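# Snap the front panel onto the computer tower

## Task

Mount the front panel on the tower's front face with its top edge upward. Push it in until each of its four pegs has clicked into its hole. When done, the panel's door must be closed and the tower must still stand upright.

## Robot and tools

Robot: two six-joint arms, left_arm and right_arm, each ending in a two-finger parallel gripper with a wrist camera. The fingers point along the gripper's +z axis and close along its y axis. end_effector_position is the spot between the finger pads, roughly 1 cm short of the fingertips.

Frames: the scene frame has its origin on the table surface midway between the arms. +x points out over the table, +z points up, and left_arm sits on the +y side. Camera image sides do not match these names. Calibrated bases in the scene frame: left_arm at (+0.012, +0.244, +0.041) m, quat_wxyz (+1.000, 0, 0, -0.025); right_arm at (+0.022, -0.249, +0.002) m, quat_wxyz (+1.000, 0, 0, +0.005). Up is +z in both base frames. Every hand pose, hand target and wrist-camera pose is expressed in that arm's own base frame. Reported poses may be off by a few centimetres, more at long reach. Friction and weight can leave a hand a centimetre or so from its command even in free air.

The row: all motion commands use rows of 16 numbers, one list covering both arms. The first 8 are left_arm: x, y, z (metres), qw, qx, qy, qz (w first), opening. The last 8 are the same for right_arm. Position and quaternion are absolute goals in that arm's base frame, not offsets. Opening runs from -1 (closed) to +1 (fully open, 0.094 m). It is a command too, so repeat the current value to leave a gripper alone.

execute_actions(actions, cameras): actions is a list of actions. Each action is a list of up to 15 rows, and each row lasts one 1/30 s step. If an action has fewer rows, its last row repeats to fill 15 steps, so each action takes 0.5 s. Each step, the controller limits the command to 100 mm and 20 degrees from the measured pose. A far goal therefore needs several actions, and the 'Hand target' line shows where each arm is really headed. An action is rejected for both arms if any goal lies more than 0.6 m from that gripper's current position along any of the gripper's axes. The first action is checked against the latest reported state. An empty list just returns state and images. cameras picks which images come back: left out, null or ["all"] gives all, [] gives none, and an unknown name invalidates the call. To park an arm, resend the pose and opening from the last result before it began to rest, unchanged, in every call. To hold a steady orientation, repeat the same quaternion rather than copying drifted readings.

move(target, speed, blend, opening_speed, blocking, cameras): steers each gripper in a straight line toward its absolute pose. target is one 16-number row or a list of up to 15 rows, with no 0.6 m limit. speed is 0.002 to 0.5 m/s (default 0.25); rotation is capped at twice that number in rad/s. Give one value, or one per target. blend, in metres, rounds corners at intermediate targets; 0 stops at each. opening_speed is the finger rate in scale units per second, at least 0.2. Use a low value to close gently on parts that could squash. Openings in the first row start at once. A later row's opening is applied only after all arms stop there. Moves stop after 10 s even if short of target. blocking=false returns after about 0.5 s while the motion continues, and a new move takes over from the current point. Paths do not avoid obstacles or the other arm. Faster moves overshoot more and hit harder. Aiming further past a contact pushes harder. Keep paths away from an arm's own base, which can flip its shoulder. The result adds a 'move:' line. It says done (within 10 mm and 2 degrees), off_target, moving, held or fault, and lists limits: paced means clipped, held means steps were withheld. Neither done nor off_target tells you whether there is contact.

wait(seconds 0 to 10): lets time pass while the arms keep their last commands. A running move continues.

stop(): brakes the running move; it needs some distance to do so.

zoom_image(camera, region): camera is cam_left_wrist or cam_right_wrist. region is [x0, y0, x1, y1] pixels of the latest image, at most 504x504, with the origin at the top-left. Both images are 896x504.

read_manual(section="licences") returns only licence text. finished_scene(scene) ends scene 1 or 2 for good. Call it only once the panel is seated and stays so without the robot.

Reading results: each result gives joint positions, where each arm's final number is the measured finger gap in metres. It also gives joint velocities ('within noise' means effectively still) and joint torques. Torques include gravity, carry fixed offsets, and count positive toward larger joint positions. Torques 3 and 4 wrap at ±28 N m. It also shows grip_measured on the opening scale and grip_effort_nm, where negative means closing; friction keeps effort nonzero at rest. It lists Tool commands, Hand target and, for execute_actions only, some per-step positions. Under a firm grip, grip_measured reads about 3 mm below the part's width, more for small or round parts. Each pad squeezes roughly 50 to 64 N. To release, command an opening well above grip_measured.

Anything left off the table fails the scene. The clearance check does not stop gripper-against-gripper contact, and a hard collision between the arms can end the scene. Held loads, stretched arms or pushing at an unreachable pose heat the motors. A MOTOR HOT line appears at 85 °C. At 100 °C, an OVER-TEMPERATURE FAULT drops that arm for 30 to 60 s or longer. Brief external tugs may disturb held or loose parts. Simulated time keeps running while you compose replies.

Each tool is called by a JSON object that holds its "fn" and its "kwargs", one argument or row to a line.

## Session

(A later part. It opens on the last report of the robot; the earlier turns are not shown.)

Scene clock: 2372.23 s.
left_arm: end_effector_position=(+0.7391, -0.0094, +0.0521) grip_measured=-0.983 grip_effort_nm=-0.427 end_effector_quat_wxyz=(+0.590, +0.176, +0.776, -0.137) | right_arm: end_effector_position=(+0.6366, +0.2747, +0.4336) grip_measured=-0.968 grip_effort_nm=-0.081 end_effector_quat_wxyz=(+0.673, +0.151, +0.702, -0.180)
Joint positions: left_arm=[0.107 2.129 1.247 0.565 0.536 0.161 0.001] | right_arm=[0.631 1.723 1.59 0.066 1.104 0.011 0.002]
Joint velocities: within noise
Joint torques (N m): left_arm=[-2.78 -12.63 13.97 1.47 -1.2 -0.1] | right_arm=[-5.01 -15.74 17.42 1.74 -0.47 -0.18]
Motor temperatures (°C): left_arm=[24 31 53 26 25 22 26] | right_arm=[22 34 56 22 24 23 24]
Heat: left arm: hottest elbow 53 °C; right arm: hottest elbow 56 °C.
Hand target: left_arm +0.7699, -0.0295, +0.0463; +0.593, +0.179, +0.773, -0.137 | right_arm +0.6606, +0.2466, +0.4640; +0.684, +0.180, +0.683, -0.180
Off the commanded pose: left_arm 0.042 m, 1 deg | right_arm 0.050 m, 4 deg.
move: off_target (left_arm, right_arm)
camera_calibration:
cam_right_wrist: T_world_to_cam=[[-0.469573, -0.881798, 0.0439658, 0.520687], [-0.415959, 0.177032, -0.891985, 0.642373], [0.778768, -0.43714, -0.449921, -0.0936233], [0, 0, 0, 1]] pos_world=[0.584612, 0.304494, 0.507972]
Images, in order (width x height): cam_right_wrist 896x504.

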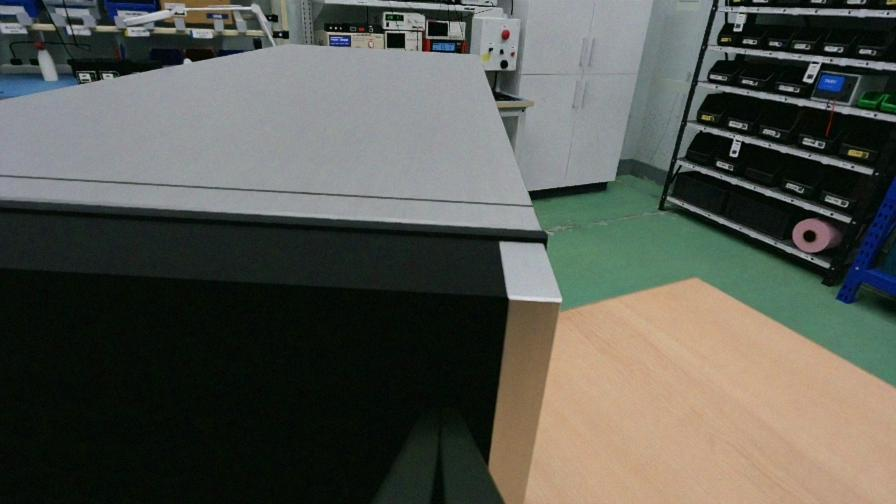

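{"fn": "move", "kwargs": {
  "target": [
    [0.7133, 0.0018, 0.05, 0.59309, 0.17882, 0.77293, -0.13721, -0.99, 0.6053, 0.2831, 0.465, 0.68381, 0.18003, 0.68381, -0.18003, -0.97],
    [0.72, 0.05, 0.06, 0.61, 0.34, 0.63, -0.33, -0.99, 0.5202, 0.1883, 0.40, 0.61083, -0.35622, 0.61083, 0.35622, -0.97],
    [0.7415, 0.105, 0.065, 0.53366, 0.4639, 0.53366, -0.4639, -0.99, 0.6157, 0.1745, 0.20, 0.61083, -0.35622, 0.61083, 0.35622, -0.97]
  ],
  "speed": [0.06, 0.2, 0.16],
  "blend": [0.01, 0.03, 0],
  "cameras": ["cam_left_wrist", "cam_right_wrist"]
}}

Scene clock: 2422.03 s.
left_arm: end_effector_position=(+0.7342, +0.0976, +0.0736) grip_measured=-0.982 grip_effort_nm=-0.432 end_effector_quat_wxyz=(+0.586, +0.400, +0.583, -0.395) | right_arm: end_effector_position=(+0.6000, +0.1807, +0.1769) grip_measured=-0.968 grip_effort_nm=-0.081 end_effector_quat_wxyz=(+0.588, -0.348, +0.630, +0.370)
Joint positions: left_arm=[0.367 2.423 1.73 0.555 1.561 0.146 0.001] | right_arm=[0.059 1.852 1 0.787 -1.006 0.002 0.001]
Joint velocities: within noise
Joint torques (N m): left_arm=[0.56 -18.84 10.1 1.36 0.21 -0.04] | right_arm=[-2.61 -15.38 11.17 1.85 -0.09 -0.1]
Motor temperatures (°C): left_arm=[24 31 54 26 26 22 26] | right_arm=[22 34 60 22 24 23 24]
Heat: left arm: hottest elbow 54 °C; right arm: hottest elbow 60 °C.
Hand target: left_arm +0.7409, +0.1046, +0.0652; +0.585, +0.397, +0.586, -0.396 | right_arm +0.6143, +0.1742, +0.2002; +0.611, -0.356, +0.611, +0.356
Off the commanded pose: left_arm 0.013 m, 14 deg | right_arm 0.029 m, 4 deg.
joint sent to its limit (left arm) — joint 5 (wrist yaw), upper limit. The joint targets are off in orientation, not in position.
move: off_target (left_arm, right_arm)
camera_calibration:
cam_left_wrist: T_world_to_cam=[[-0.929046, -0.369468, -0.0191687, 0.720711], [-0.14075, 0.400889, -0.90525, 0.170482], [0.342146, -0.83832, -0.424447, -0.0504579], [0, 0, 0, 1]] pos_world=[0.710832, 0.155635, 0.146727]
cam_right_wrist: T_world_to_cam=[[0.864313, -0.499091, -0.0622175, -0.418793], [-0.276151, -0.367523, -0.88807, 0.428564], [0.420362, 0.784752, -0.455479, -0.226401], [0, 0, 0, 1]] pos_world=[0.575487, 0.126159, 0.251417]

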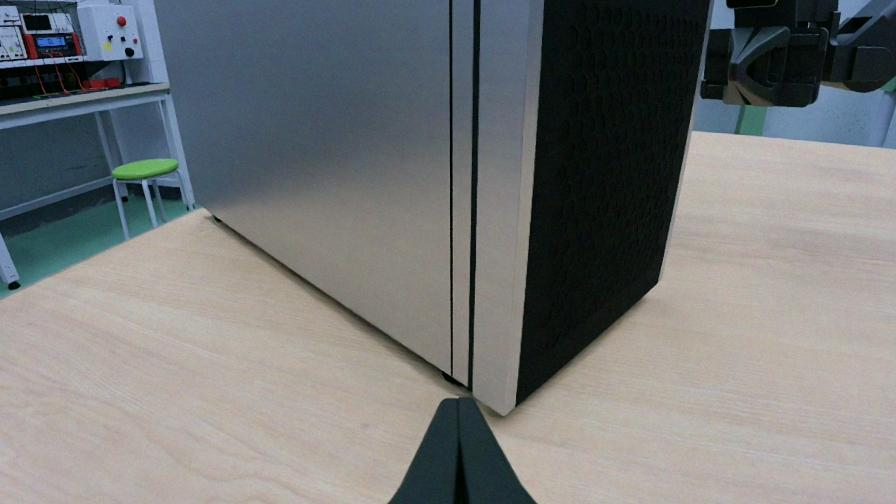

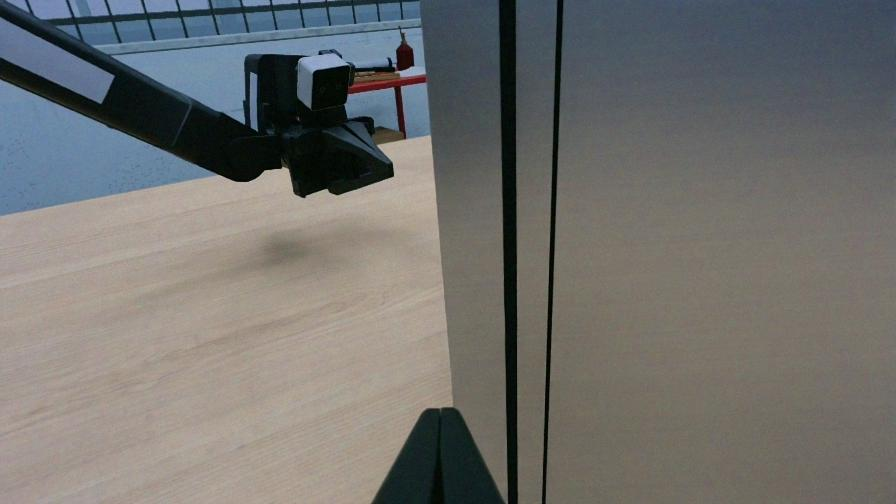

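{"fn": "zoom_image", "kwargs": {
  "camera": "cam_right_wrist",
  "region": [480, 180, 580, 260]
}}

{"fn": "zoom_image", "kwargs": {
  "camera": "cam_left_wrist",
  "region": [430, 240, 550, 320]
}}

{"fn": "zoom_image", "kwargs": {
  "camera": "cam_left_wrist",
  "region": [430, 340, 550, 420]
}}

Scaled by 5.040 from the camera's 896x504 image, which has a finer 1280x720 frame.

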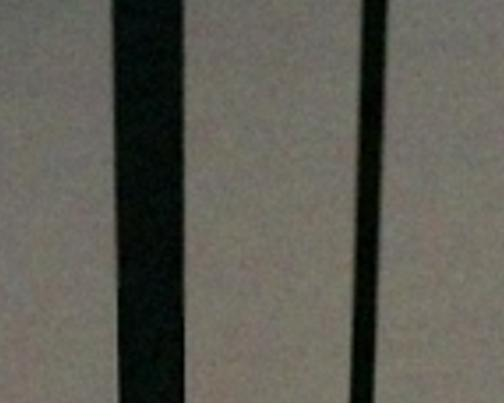

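Scaled by 4.200 from the camera's 896x504 image, which has a finer 1280x720 frame.

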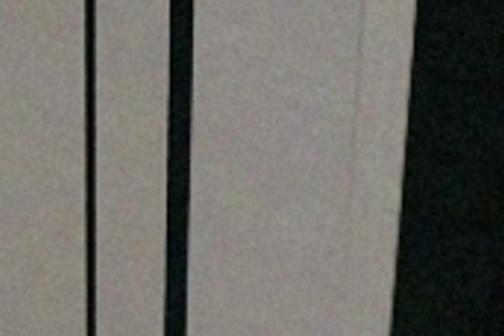

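Scaled by 4.200 from the camera's 896x504 image, which has a finer 1280x720 frame.

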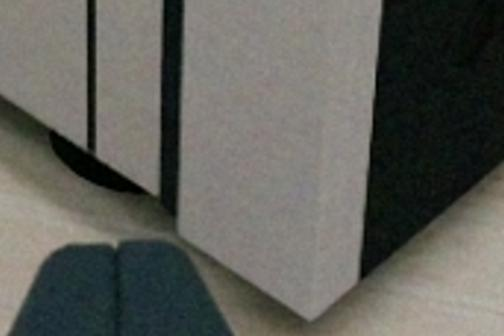

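{"fn": "zoom_image", "kwargs": {
  "camera": "cam_right_wrist",
  "region": [485, 0, 575, 60]
}}

{"fn": "zoom_image", "kwargs": {
  "camera": "cam_right_wrist",
  "region": [490, 440, 565, 490]
}}

Scaled by 5.600 from the camera's 896x504 image, which has a finer 1280x720 frame.

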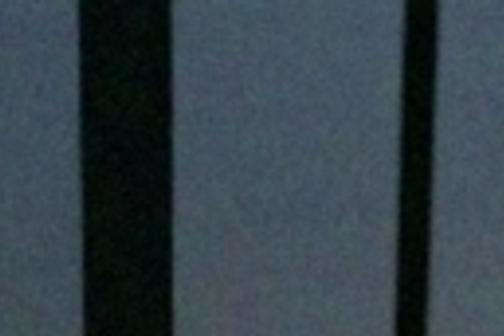

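Scaled by 6.720 from the camera's 896x504 image, which has a finer 1280x720 frame.

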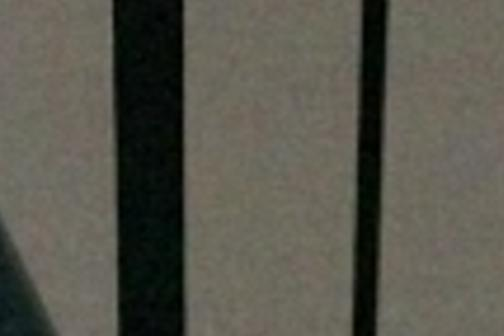

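{"fn": "move", "kwargs": {
  "target": [
    [0.7415, 0.105, 0.065, 0.585, 0.397, 0.586, -0.396, -0.99, 0.5202, 0.1883, 0.43, 0.70105, -0.0923, 0.70105, 0.0923, -0.97],
    [0.7415, 0.105, 0.065, 0.585, 0.397, 0.586, -0.396, -0.99, 0.5683, 0.253, 0.56, 0.5196, 0.21473, 0.8156, -0.1368, -0.97],
    [0.7415, 0.105, 0.065, 0.585, 0.397, 0.586, -0.396, -0.99, 0.6362, 0.3122, 0.528, 0.37007, 0.23522, 0.89344, -0.09743, -0.97]
  ],
  "speed": [0.2, 0.2, 0.12],
  "blend": [0.03, 0.02, 0],
  "cameras": ["cam_right_wrist"]
}}

Scene clock: 2608.63 s.
left_arm: end_effector_position=(+0.7344, +0.0977, +0.0738) grip_measured=-0.982 grip_effort_nm=-0.437 end_effector_quat_wxyz=(+0.586, +0.400, +0.583, -0.395) | right_arm: end_effector_position=(+0.6303, +0.3182, +0.5105) grip_measured=-0.968 grip_effort_nm=-0.085 end_effector_quat_wxyz=(+0.455, +0.184, +0.870, -0.049)
Joint positions: left_arm=[0.367 2.423 1.73 0.555 1.561 0.146 0.001] | right_arm=[0.629 2.145 2.88 -1.619 0.719 0.779 0.001]
Joint velocities: within noise
Joint torques (N m): left_arm=[0.26 -18.96 9.92 1.24 0.17 -0.04] | right_arm=[-2.14 -19.14 12.33 1.51 0.26 -0.18]
Motor temperatures (°C): left_arm=[24 33 48 26 25 21 25] | right_arm=[22 34 53 22 24 23 24]
Heat: left arm: hottest elbow 48 °C; right arm: hottest elbow 53 °C.
Hand target: left_arm +0.7408, +0.1050, +0.0652; +0.585, +0.397, +0.586, -0.396 | right_arm +0.6345, +0.3111, +0.5266; +0.470, +0.191, +0.861, -0.036
Off the commanded pose: left_arm 0.013 m, 0 deg | right_arm 0.019 m, 13 deg.
elbow stopped short (right arm): the move would have taken joint 3 (elbow) straighter than the controller allows.
move: off_target (left_arm, right_arm)
camera_calibration:
cam_right_wrist: T_world_to_cam=[[-0.380501, -0.921505, -0.0777683, 0.571328], [-0.792868, 0.368355, -0.485464, 0.669758], [0.476003, -0.123059, -0.870791, 0.270693], [0, 0, 0, 1]] pos_world=[0.619569, 0.313085, 0.605292]
Images, in order (width x height): cam_right_wrist 896x504.

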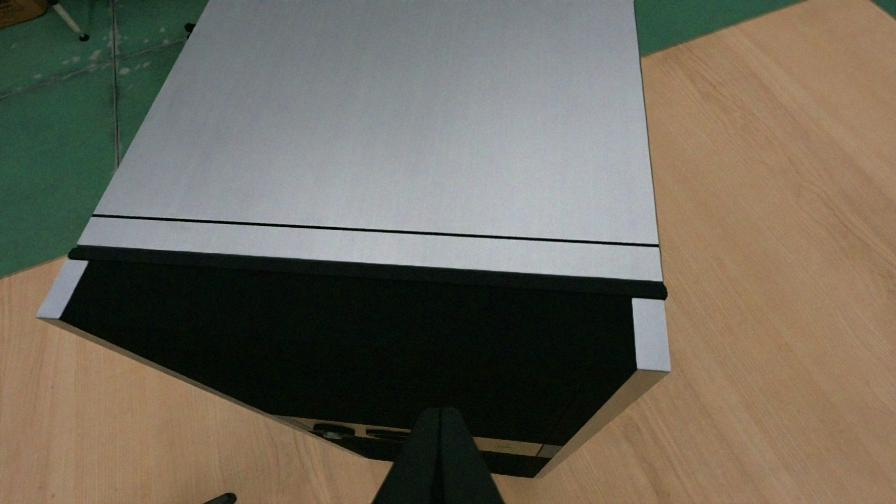

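{"fn": "zoom_image", "kwargs": {
  "camera": "cam_right_wrist",
  "region": [600, 230, 710, 320]
}}

{"fn": "zoom_image", "kwargs": {
  "camera": "cam_right_wrist",
  "region": [40, 220, 150, 310]
}}

Scaled by 4.582 from the camera's 896x504 image, which has a finer 1280x720 frame.

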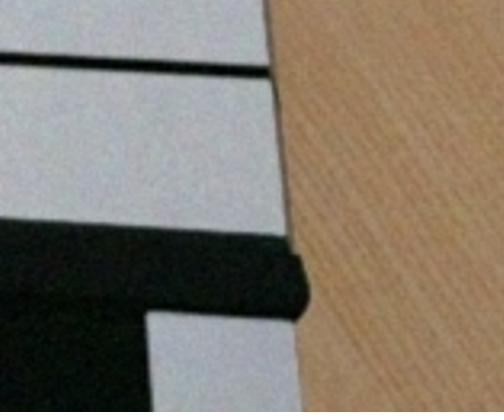

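Scaled by 4.582 from the camera's 896x504 image, which has a finer 1280x720 frame.

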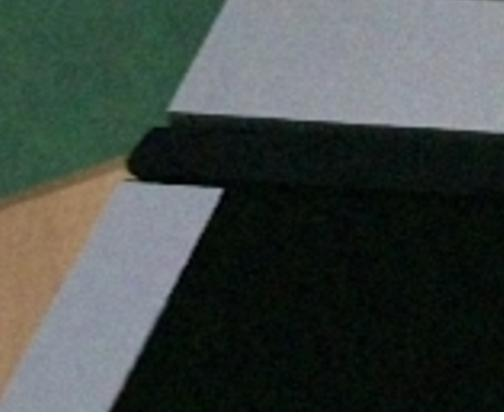

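{"fn": "zoom_image", "kwargs": {
  "camera": "cam_right_wrist",
  "region": [640, 268, 680, 308]
}}

{"fn": "zoom_image", "kwargs": {
  "camera": "cam_right_wrist",
  "region": [60, 236, 100, 276]
}}

Scaled by 12.600 from the camera's 896x504 image, which has a finer 1280x720 frame.

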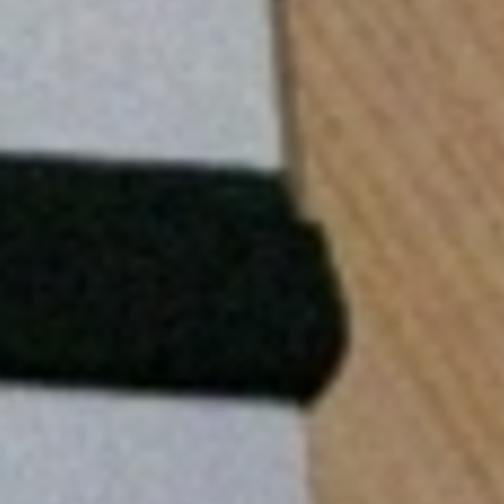

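Scaled by 12.600 from the camera's 896x504 image, which has a finer 1280x720 frame.

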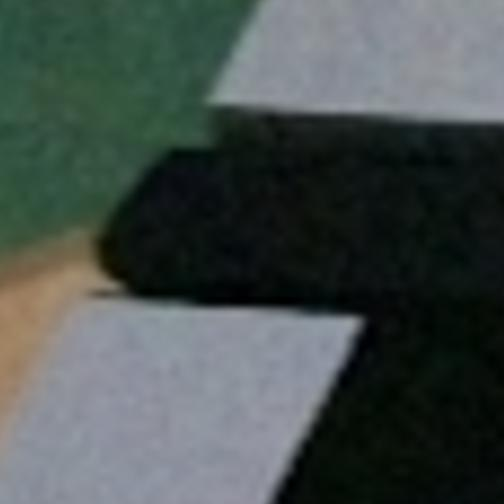

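{"fn": "move", "kwargs": {
  "target": [
    [0.7415,0.105,0.065,0.585,0.397,0.586,-0.396,-0.99,0.5684,0.3039,0.46,0.68381,0.18003,0.68381,-0.18003,-0.99],
    [0.7415,0.105,0.065,0.585,0.397,0.586,-0.396,-0.99,0.6249,0.2720,0.455,0.68381,0.18003,0.68381,-0.18003,-0.99]
  ],
  "speed": [0.14, 0.05],
  "blend": 0.015,
  "cameras": ["cam_right_wrist"]
}}

Scene clock: 2845.77 s.
left_arm: end_effector_position=(+0.7344, +0.0977, +0.0738) grip_measured=-0.982 grip_effort_nm=-0.437 end_effector_quat_wxyz=(+0.586, +0.400, +0.583, -0.395) | right_arm: end_effector_position=(+0.6182, +0.2759, +0.4384) grip_measured=-0.981 grip_effort_nm=-0.471 end_effector_quat_wxyz=(+0.676, +0.170, +0.693, -0.185)
Joint positions: left_arm=[0.367 2.423 1.73 0.555 1.561 0.146 0.001] | right_arm=[0.656 1.699 1.561 0.094 1.162 0.015 0.001]
Joint velocities: within noise
Joint torques (N m): left_arm=[0.85 -18.84 9.94 1.35 0.18 -0.02] | right_arm=[-2.14 -15.56 13.2 1.8 -0.07 -0.17]
Motor temperatures (°C): left_arm=[24 33 47 26 24 21 25] | right_arm=[22 39 54 22 24 23 24]
Heat: left arm: hottest elbow 47 °C; right arm: hottest elbow 54 °C.
Hand target: left_arm +0.7408, +0.1050, +0.0652; +0.585, +0.397, +0.586, -0.396 | right_arm +0.6241, +0.2715, +0.4549; +0.684, +0.180, +0.684, -0.180
Off the commanded pose: left_arm 0.013 m, 0 deg | right_arm 0.018 m, 2 deg.
move: off_target (left_arm, right_arm)
camera_calibration:
cam_right_wrist: T_world_to_cam=[[-0.499962, -0.865803, 0.0205778, 0.537566], [-0.389864, 0.203785, -0.898041, 0.617895], [0.773333, -0.457009, -0.43943, -0.0723587], [0, 0, 0, 1]] pos_world=[0.565615, 0.30644, 0.512036]
Images, in order (width x height): cam_right_wrist 896x504.

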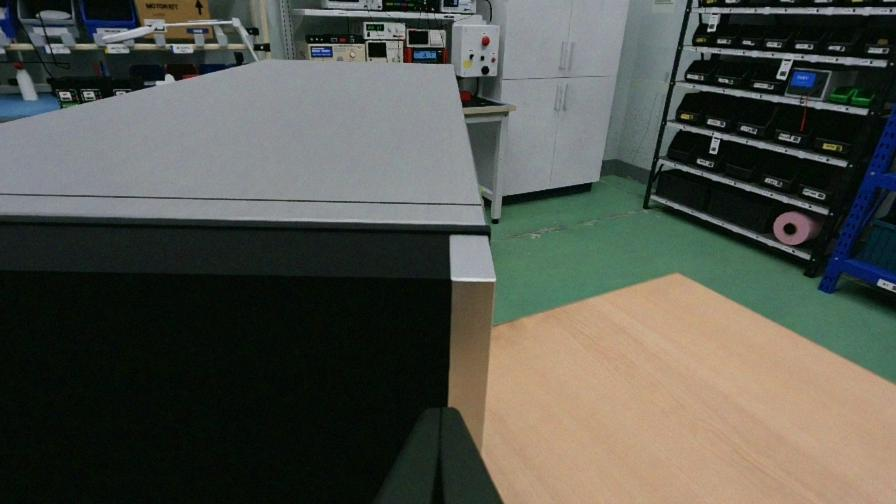

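{"fn": "zoom_image", "kwargs": {
  "camera": "cam_right_wrist",
  "region": [430, 195, 510, 255]
}}

Scaled by 6.300 from the camera's 896x504 image, which has a finer 1280x720 frame.

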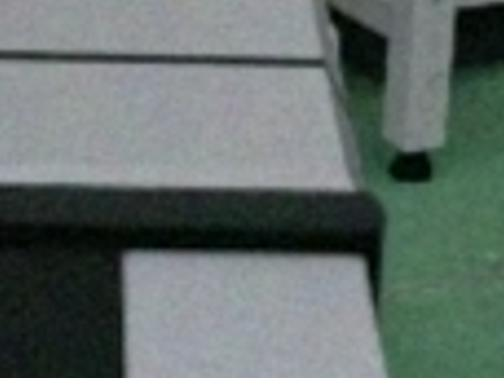

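{"fn": "move", "kwargs": {
  "target": [0.7415,0.105,0.065,0.585,0.397,0.586,-0.396,-0.99,0.6880,0.2363,0.455,0.68381,0.18003,0.68381,-0.18003,-0.99],
  "speed": 0.04,
  "cameras": []
}}

{"fn": "wait", "kwargs": {
  "seconds": 0.5,
  "cameras": ["cam_right_wrist"]
}}

Scene clock: 2898.97 s.
left_arm: end_effector_position=(+0.7344, +0.0977, +0.0738) grip_measured=-0.982 grip_effort_nm=-0.442 end_effector_quat_wxyz=(+0.586, +0.400, +0.583, -0.395) | right_arm: end_effector_position=(+0.6393, +0.2763, +0.4352) grip_measured=-0.981 grip_effort_nm=-0.457 end_effector_quat_wxyz=(+0.680, +0.151, +0.698, -0.167)
Joint positions: left_arm=[0.367 2.423 1.73 0.555 1.561 0.146 0.001] | right_arm=[0.628 1.723 1.586 0.094 1.081 0.011 0.001]
Joint velocities: within noise
Joint torques (N m): left_arm=[0.79 -18.9 9.98 1.21 0.16 -0.02] | right_arm=[-7.47 -13.8 18.21 1.39 -1 -0.19]
Motor temperatures (°C): left_arm=[24 34 47 26 24 21 25] | right_arm=[22 35 55 22 24 23 25]
Heat: left arm: hottest elbow 47 °C; right arm: hottest elbow 55 °C.
Hand target: left_arm +0.7408, +0.1050, +0.0652; +0.585, +0.397, +0.586, -0.396 | right_arm +0.6788, +0.2328, +0.4529; +0.685, +0.179, +0.683, -0.180
Off the commanded pose: left_arm 0.013 m, 0 deg | right_arm 0.066 m, 4 deg.
move: off_target (left_arm, right_arm)
No camera images: "cameras" was empty.

Scene clock: 2899.47 s.
left_arm: end_effector_position=(+0.7344, +0.0977, +0.0738) grip_measured=-0.982 grip_effort_nm=-0.432 end_effector_quat_wxyz=(+0.586, +0.400, +0.583, -0.395) | right_arm: end_effector_position=(+0.6393, +0.2763, +0.4352) grip_measured=-0.981 grip_effort_nm=-0.462 end_effector_quat_wxyz=(+0.680, +0.151, +0.698, -0.167)
Joint positions: left_arm=[0.367 2.423 1.73 0.555 1.561 0.146 0.001] | right_arm=[0.628 1.723 1.586 0.094 1.081 0.011 0.001]
Joint velocities: within noise
Joint torques (N m): left_arm=[0.56 -18.84 9.88 1.22 0.16 -0.02] | right_arm=[-7.3 -13.45 18.33 1.28 -1 -0.2]
Motor temperatures (°C): left_arm=[24 34 47 26 24 21 25] | right_arm=[22 35 55 22 24 23 25]
Heat: left arm: hottest elbow 47 °C; right arm: hottest elbow 55 °C.
Hand target: left_arm +0.7408, +0.1050, +0.0652; +0.585, +0.397, +0.586, -0.396 | right_arm +0.6788, +0.2328, +0.4529; +0.685, +0.179, +0.683, -0.180
Tool commands: left_gripper/opening=-0.99 right_gripper/opening=-0.99
Off the commanded pose: left_arm 0.013 m, 0 deg | right_arm 0.066 m, 4 deg.
wait: 0.50 s; at rest by 0.17 s
camera_calibration:
cam_right_wrist: T_world_to_cam=[[-0.452616, -0.89142, 0.0225799, 0.524438], [-0.403361, 0.182091, -0.89674, 0.637228], [0.79526, -0.414986, -0.441982, -0.114403], [0, 0, 0, 1]] pos_world=[0.585382, 0.303985, 0.509022]
Images, in order (width x height): cam_right_wrist 896x504.

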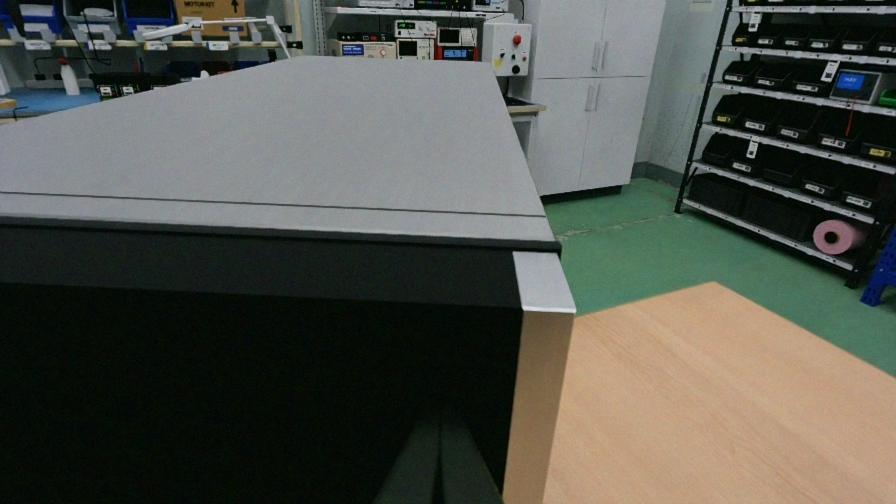

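{"fn": "zoom_image", "kwargs": {
  "camera": "cam_right_wrist",
  "region": [495, 205, 575, 265]
}}

Scaled by 6.300 from the camera's 896x504 image, which has a finer 1280x720 frame.

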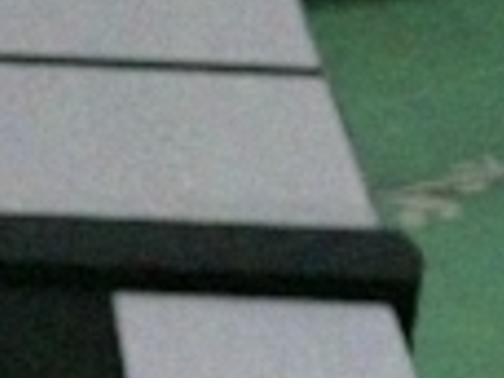

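{"fn": "move", "kwargs": {
  "target": [
    [0.7415,0.105,0.065,0.585,0.397,0.586,-0.396,-0.99,0.5755,0.3064,0.455,0.68381,0.18003,0.68381,-0.18003,-0.99],
    [0.7415,0.105,0.065,0.585,0.397,0.586,-0.396,-0.99,0.45,0.23,0.36,0.75,0.08,0.65,-0.08,-0.99],
    [0.7415,0.105,0.065,0.585,0.397,0.586,-0.396,-0.99,0.371,0.284,0.25,0.81837,0.02502,0.57303,-0.03573,-0.99]
  ],
  "speed": [0.07, 0.2, 0.2],
  "blend": [0.01, 0.03, 0],
  "cameras": ["cam_right_wrist"]
}}

Scene clock: 2933.77 s.
left_arm: end_effector_position=(+0.7344, +0.0977, +0.0738) grip_measured=-0.982 grip_effort_nm=-0.437 end_effector_quat_wxyz=(+0.586, +0.400, +0.583, -0.395) | right_arm: end_effector_position=(+0.3746, +0.2804, +0.2472) grip_measured=-0.981 grip_effort_nm=-0.462 end_effector_quat_wxyz=(+0.793, +0.018, +0.609, -0.030)
Joint positions: left_arm=[0.367 2.423 1.73 0.555 1.561 0.146 0.001] | right_arm=[0.95 1.625 0.552 1.544 0.964 -0.404 0.001]
Joint velocities: within noise
Joint torques (N m): left_arm=[0.38 -19.02 9.99 1.31 0.15 -0.01] | right_arm=[-0.56 -10.05 5.44 1.63 -0.33 -0.21]
Motor temperatures (°C): left_arm=[24 34 47 26 24 21 25] | right_arm=[22 35 62 22 25 23 25]
Heat: left arm: hottest elbow 47 °C; right arm: hottest elbow 62 °C.
Hand target: left_arm +0.7408, +0.1050, +0.0652; +0.585, +0.397, +0.586, -0.396 | right_arm +0.3713, +0.2838, +0.2505; +0.796, +0.015, +0.605, -0.026
Off the commanded pose: left_arm 0.013 m, 0 deg | right_arm 0.006 m, 5 deg.
joint sent to its limit (right arm) — joint 4 (wrist pitch), upper limit. The joint targets are off in orientation, not in position.
move: off_target (left_arm, right_arm)
camera_calibration:
cam_right_wrist: T_world_to_cam=[[-0.0837496, -0.996483, -0.00269876, 0.310023], [-0.174475, 0.0173301, -0.984509, 0.343348], [0.981093, -0.0819813, -0.175313, -0.214191], [0, 0, 0, 1]] pos_world=[0.296011, 0.285423, 0.301316]
Images, in order (width x height): cam_right_wrist 896x504.

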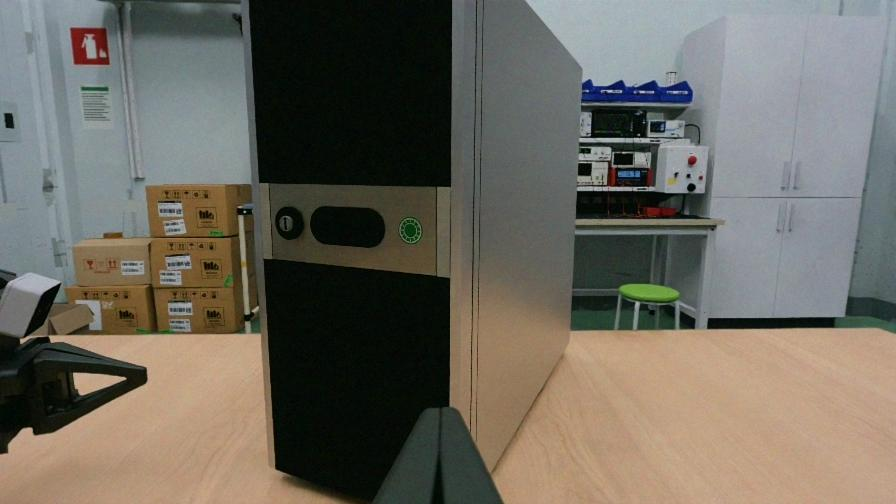

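{"fn": "zoom_image", "kwargs": {
  "camera": "cam_right_wrist",
  "region": [235, 160, 515, 320]
}}

Scaled by 1.800 from the camera's 896x504 image, which has a finer 1280x720 frame.

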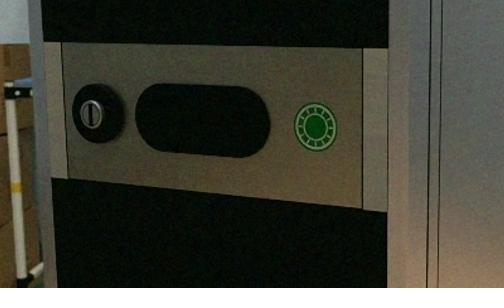

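{"fn": "finished_scene", "kwargs": {
  "scene": 2
}}

The scene is finished: the task was done.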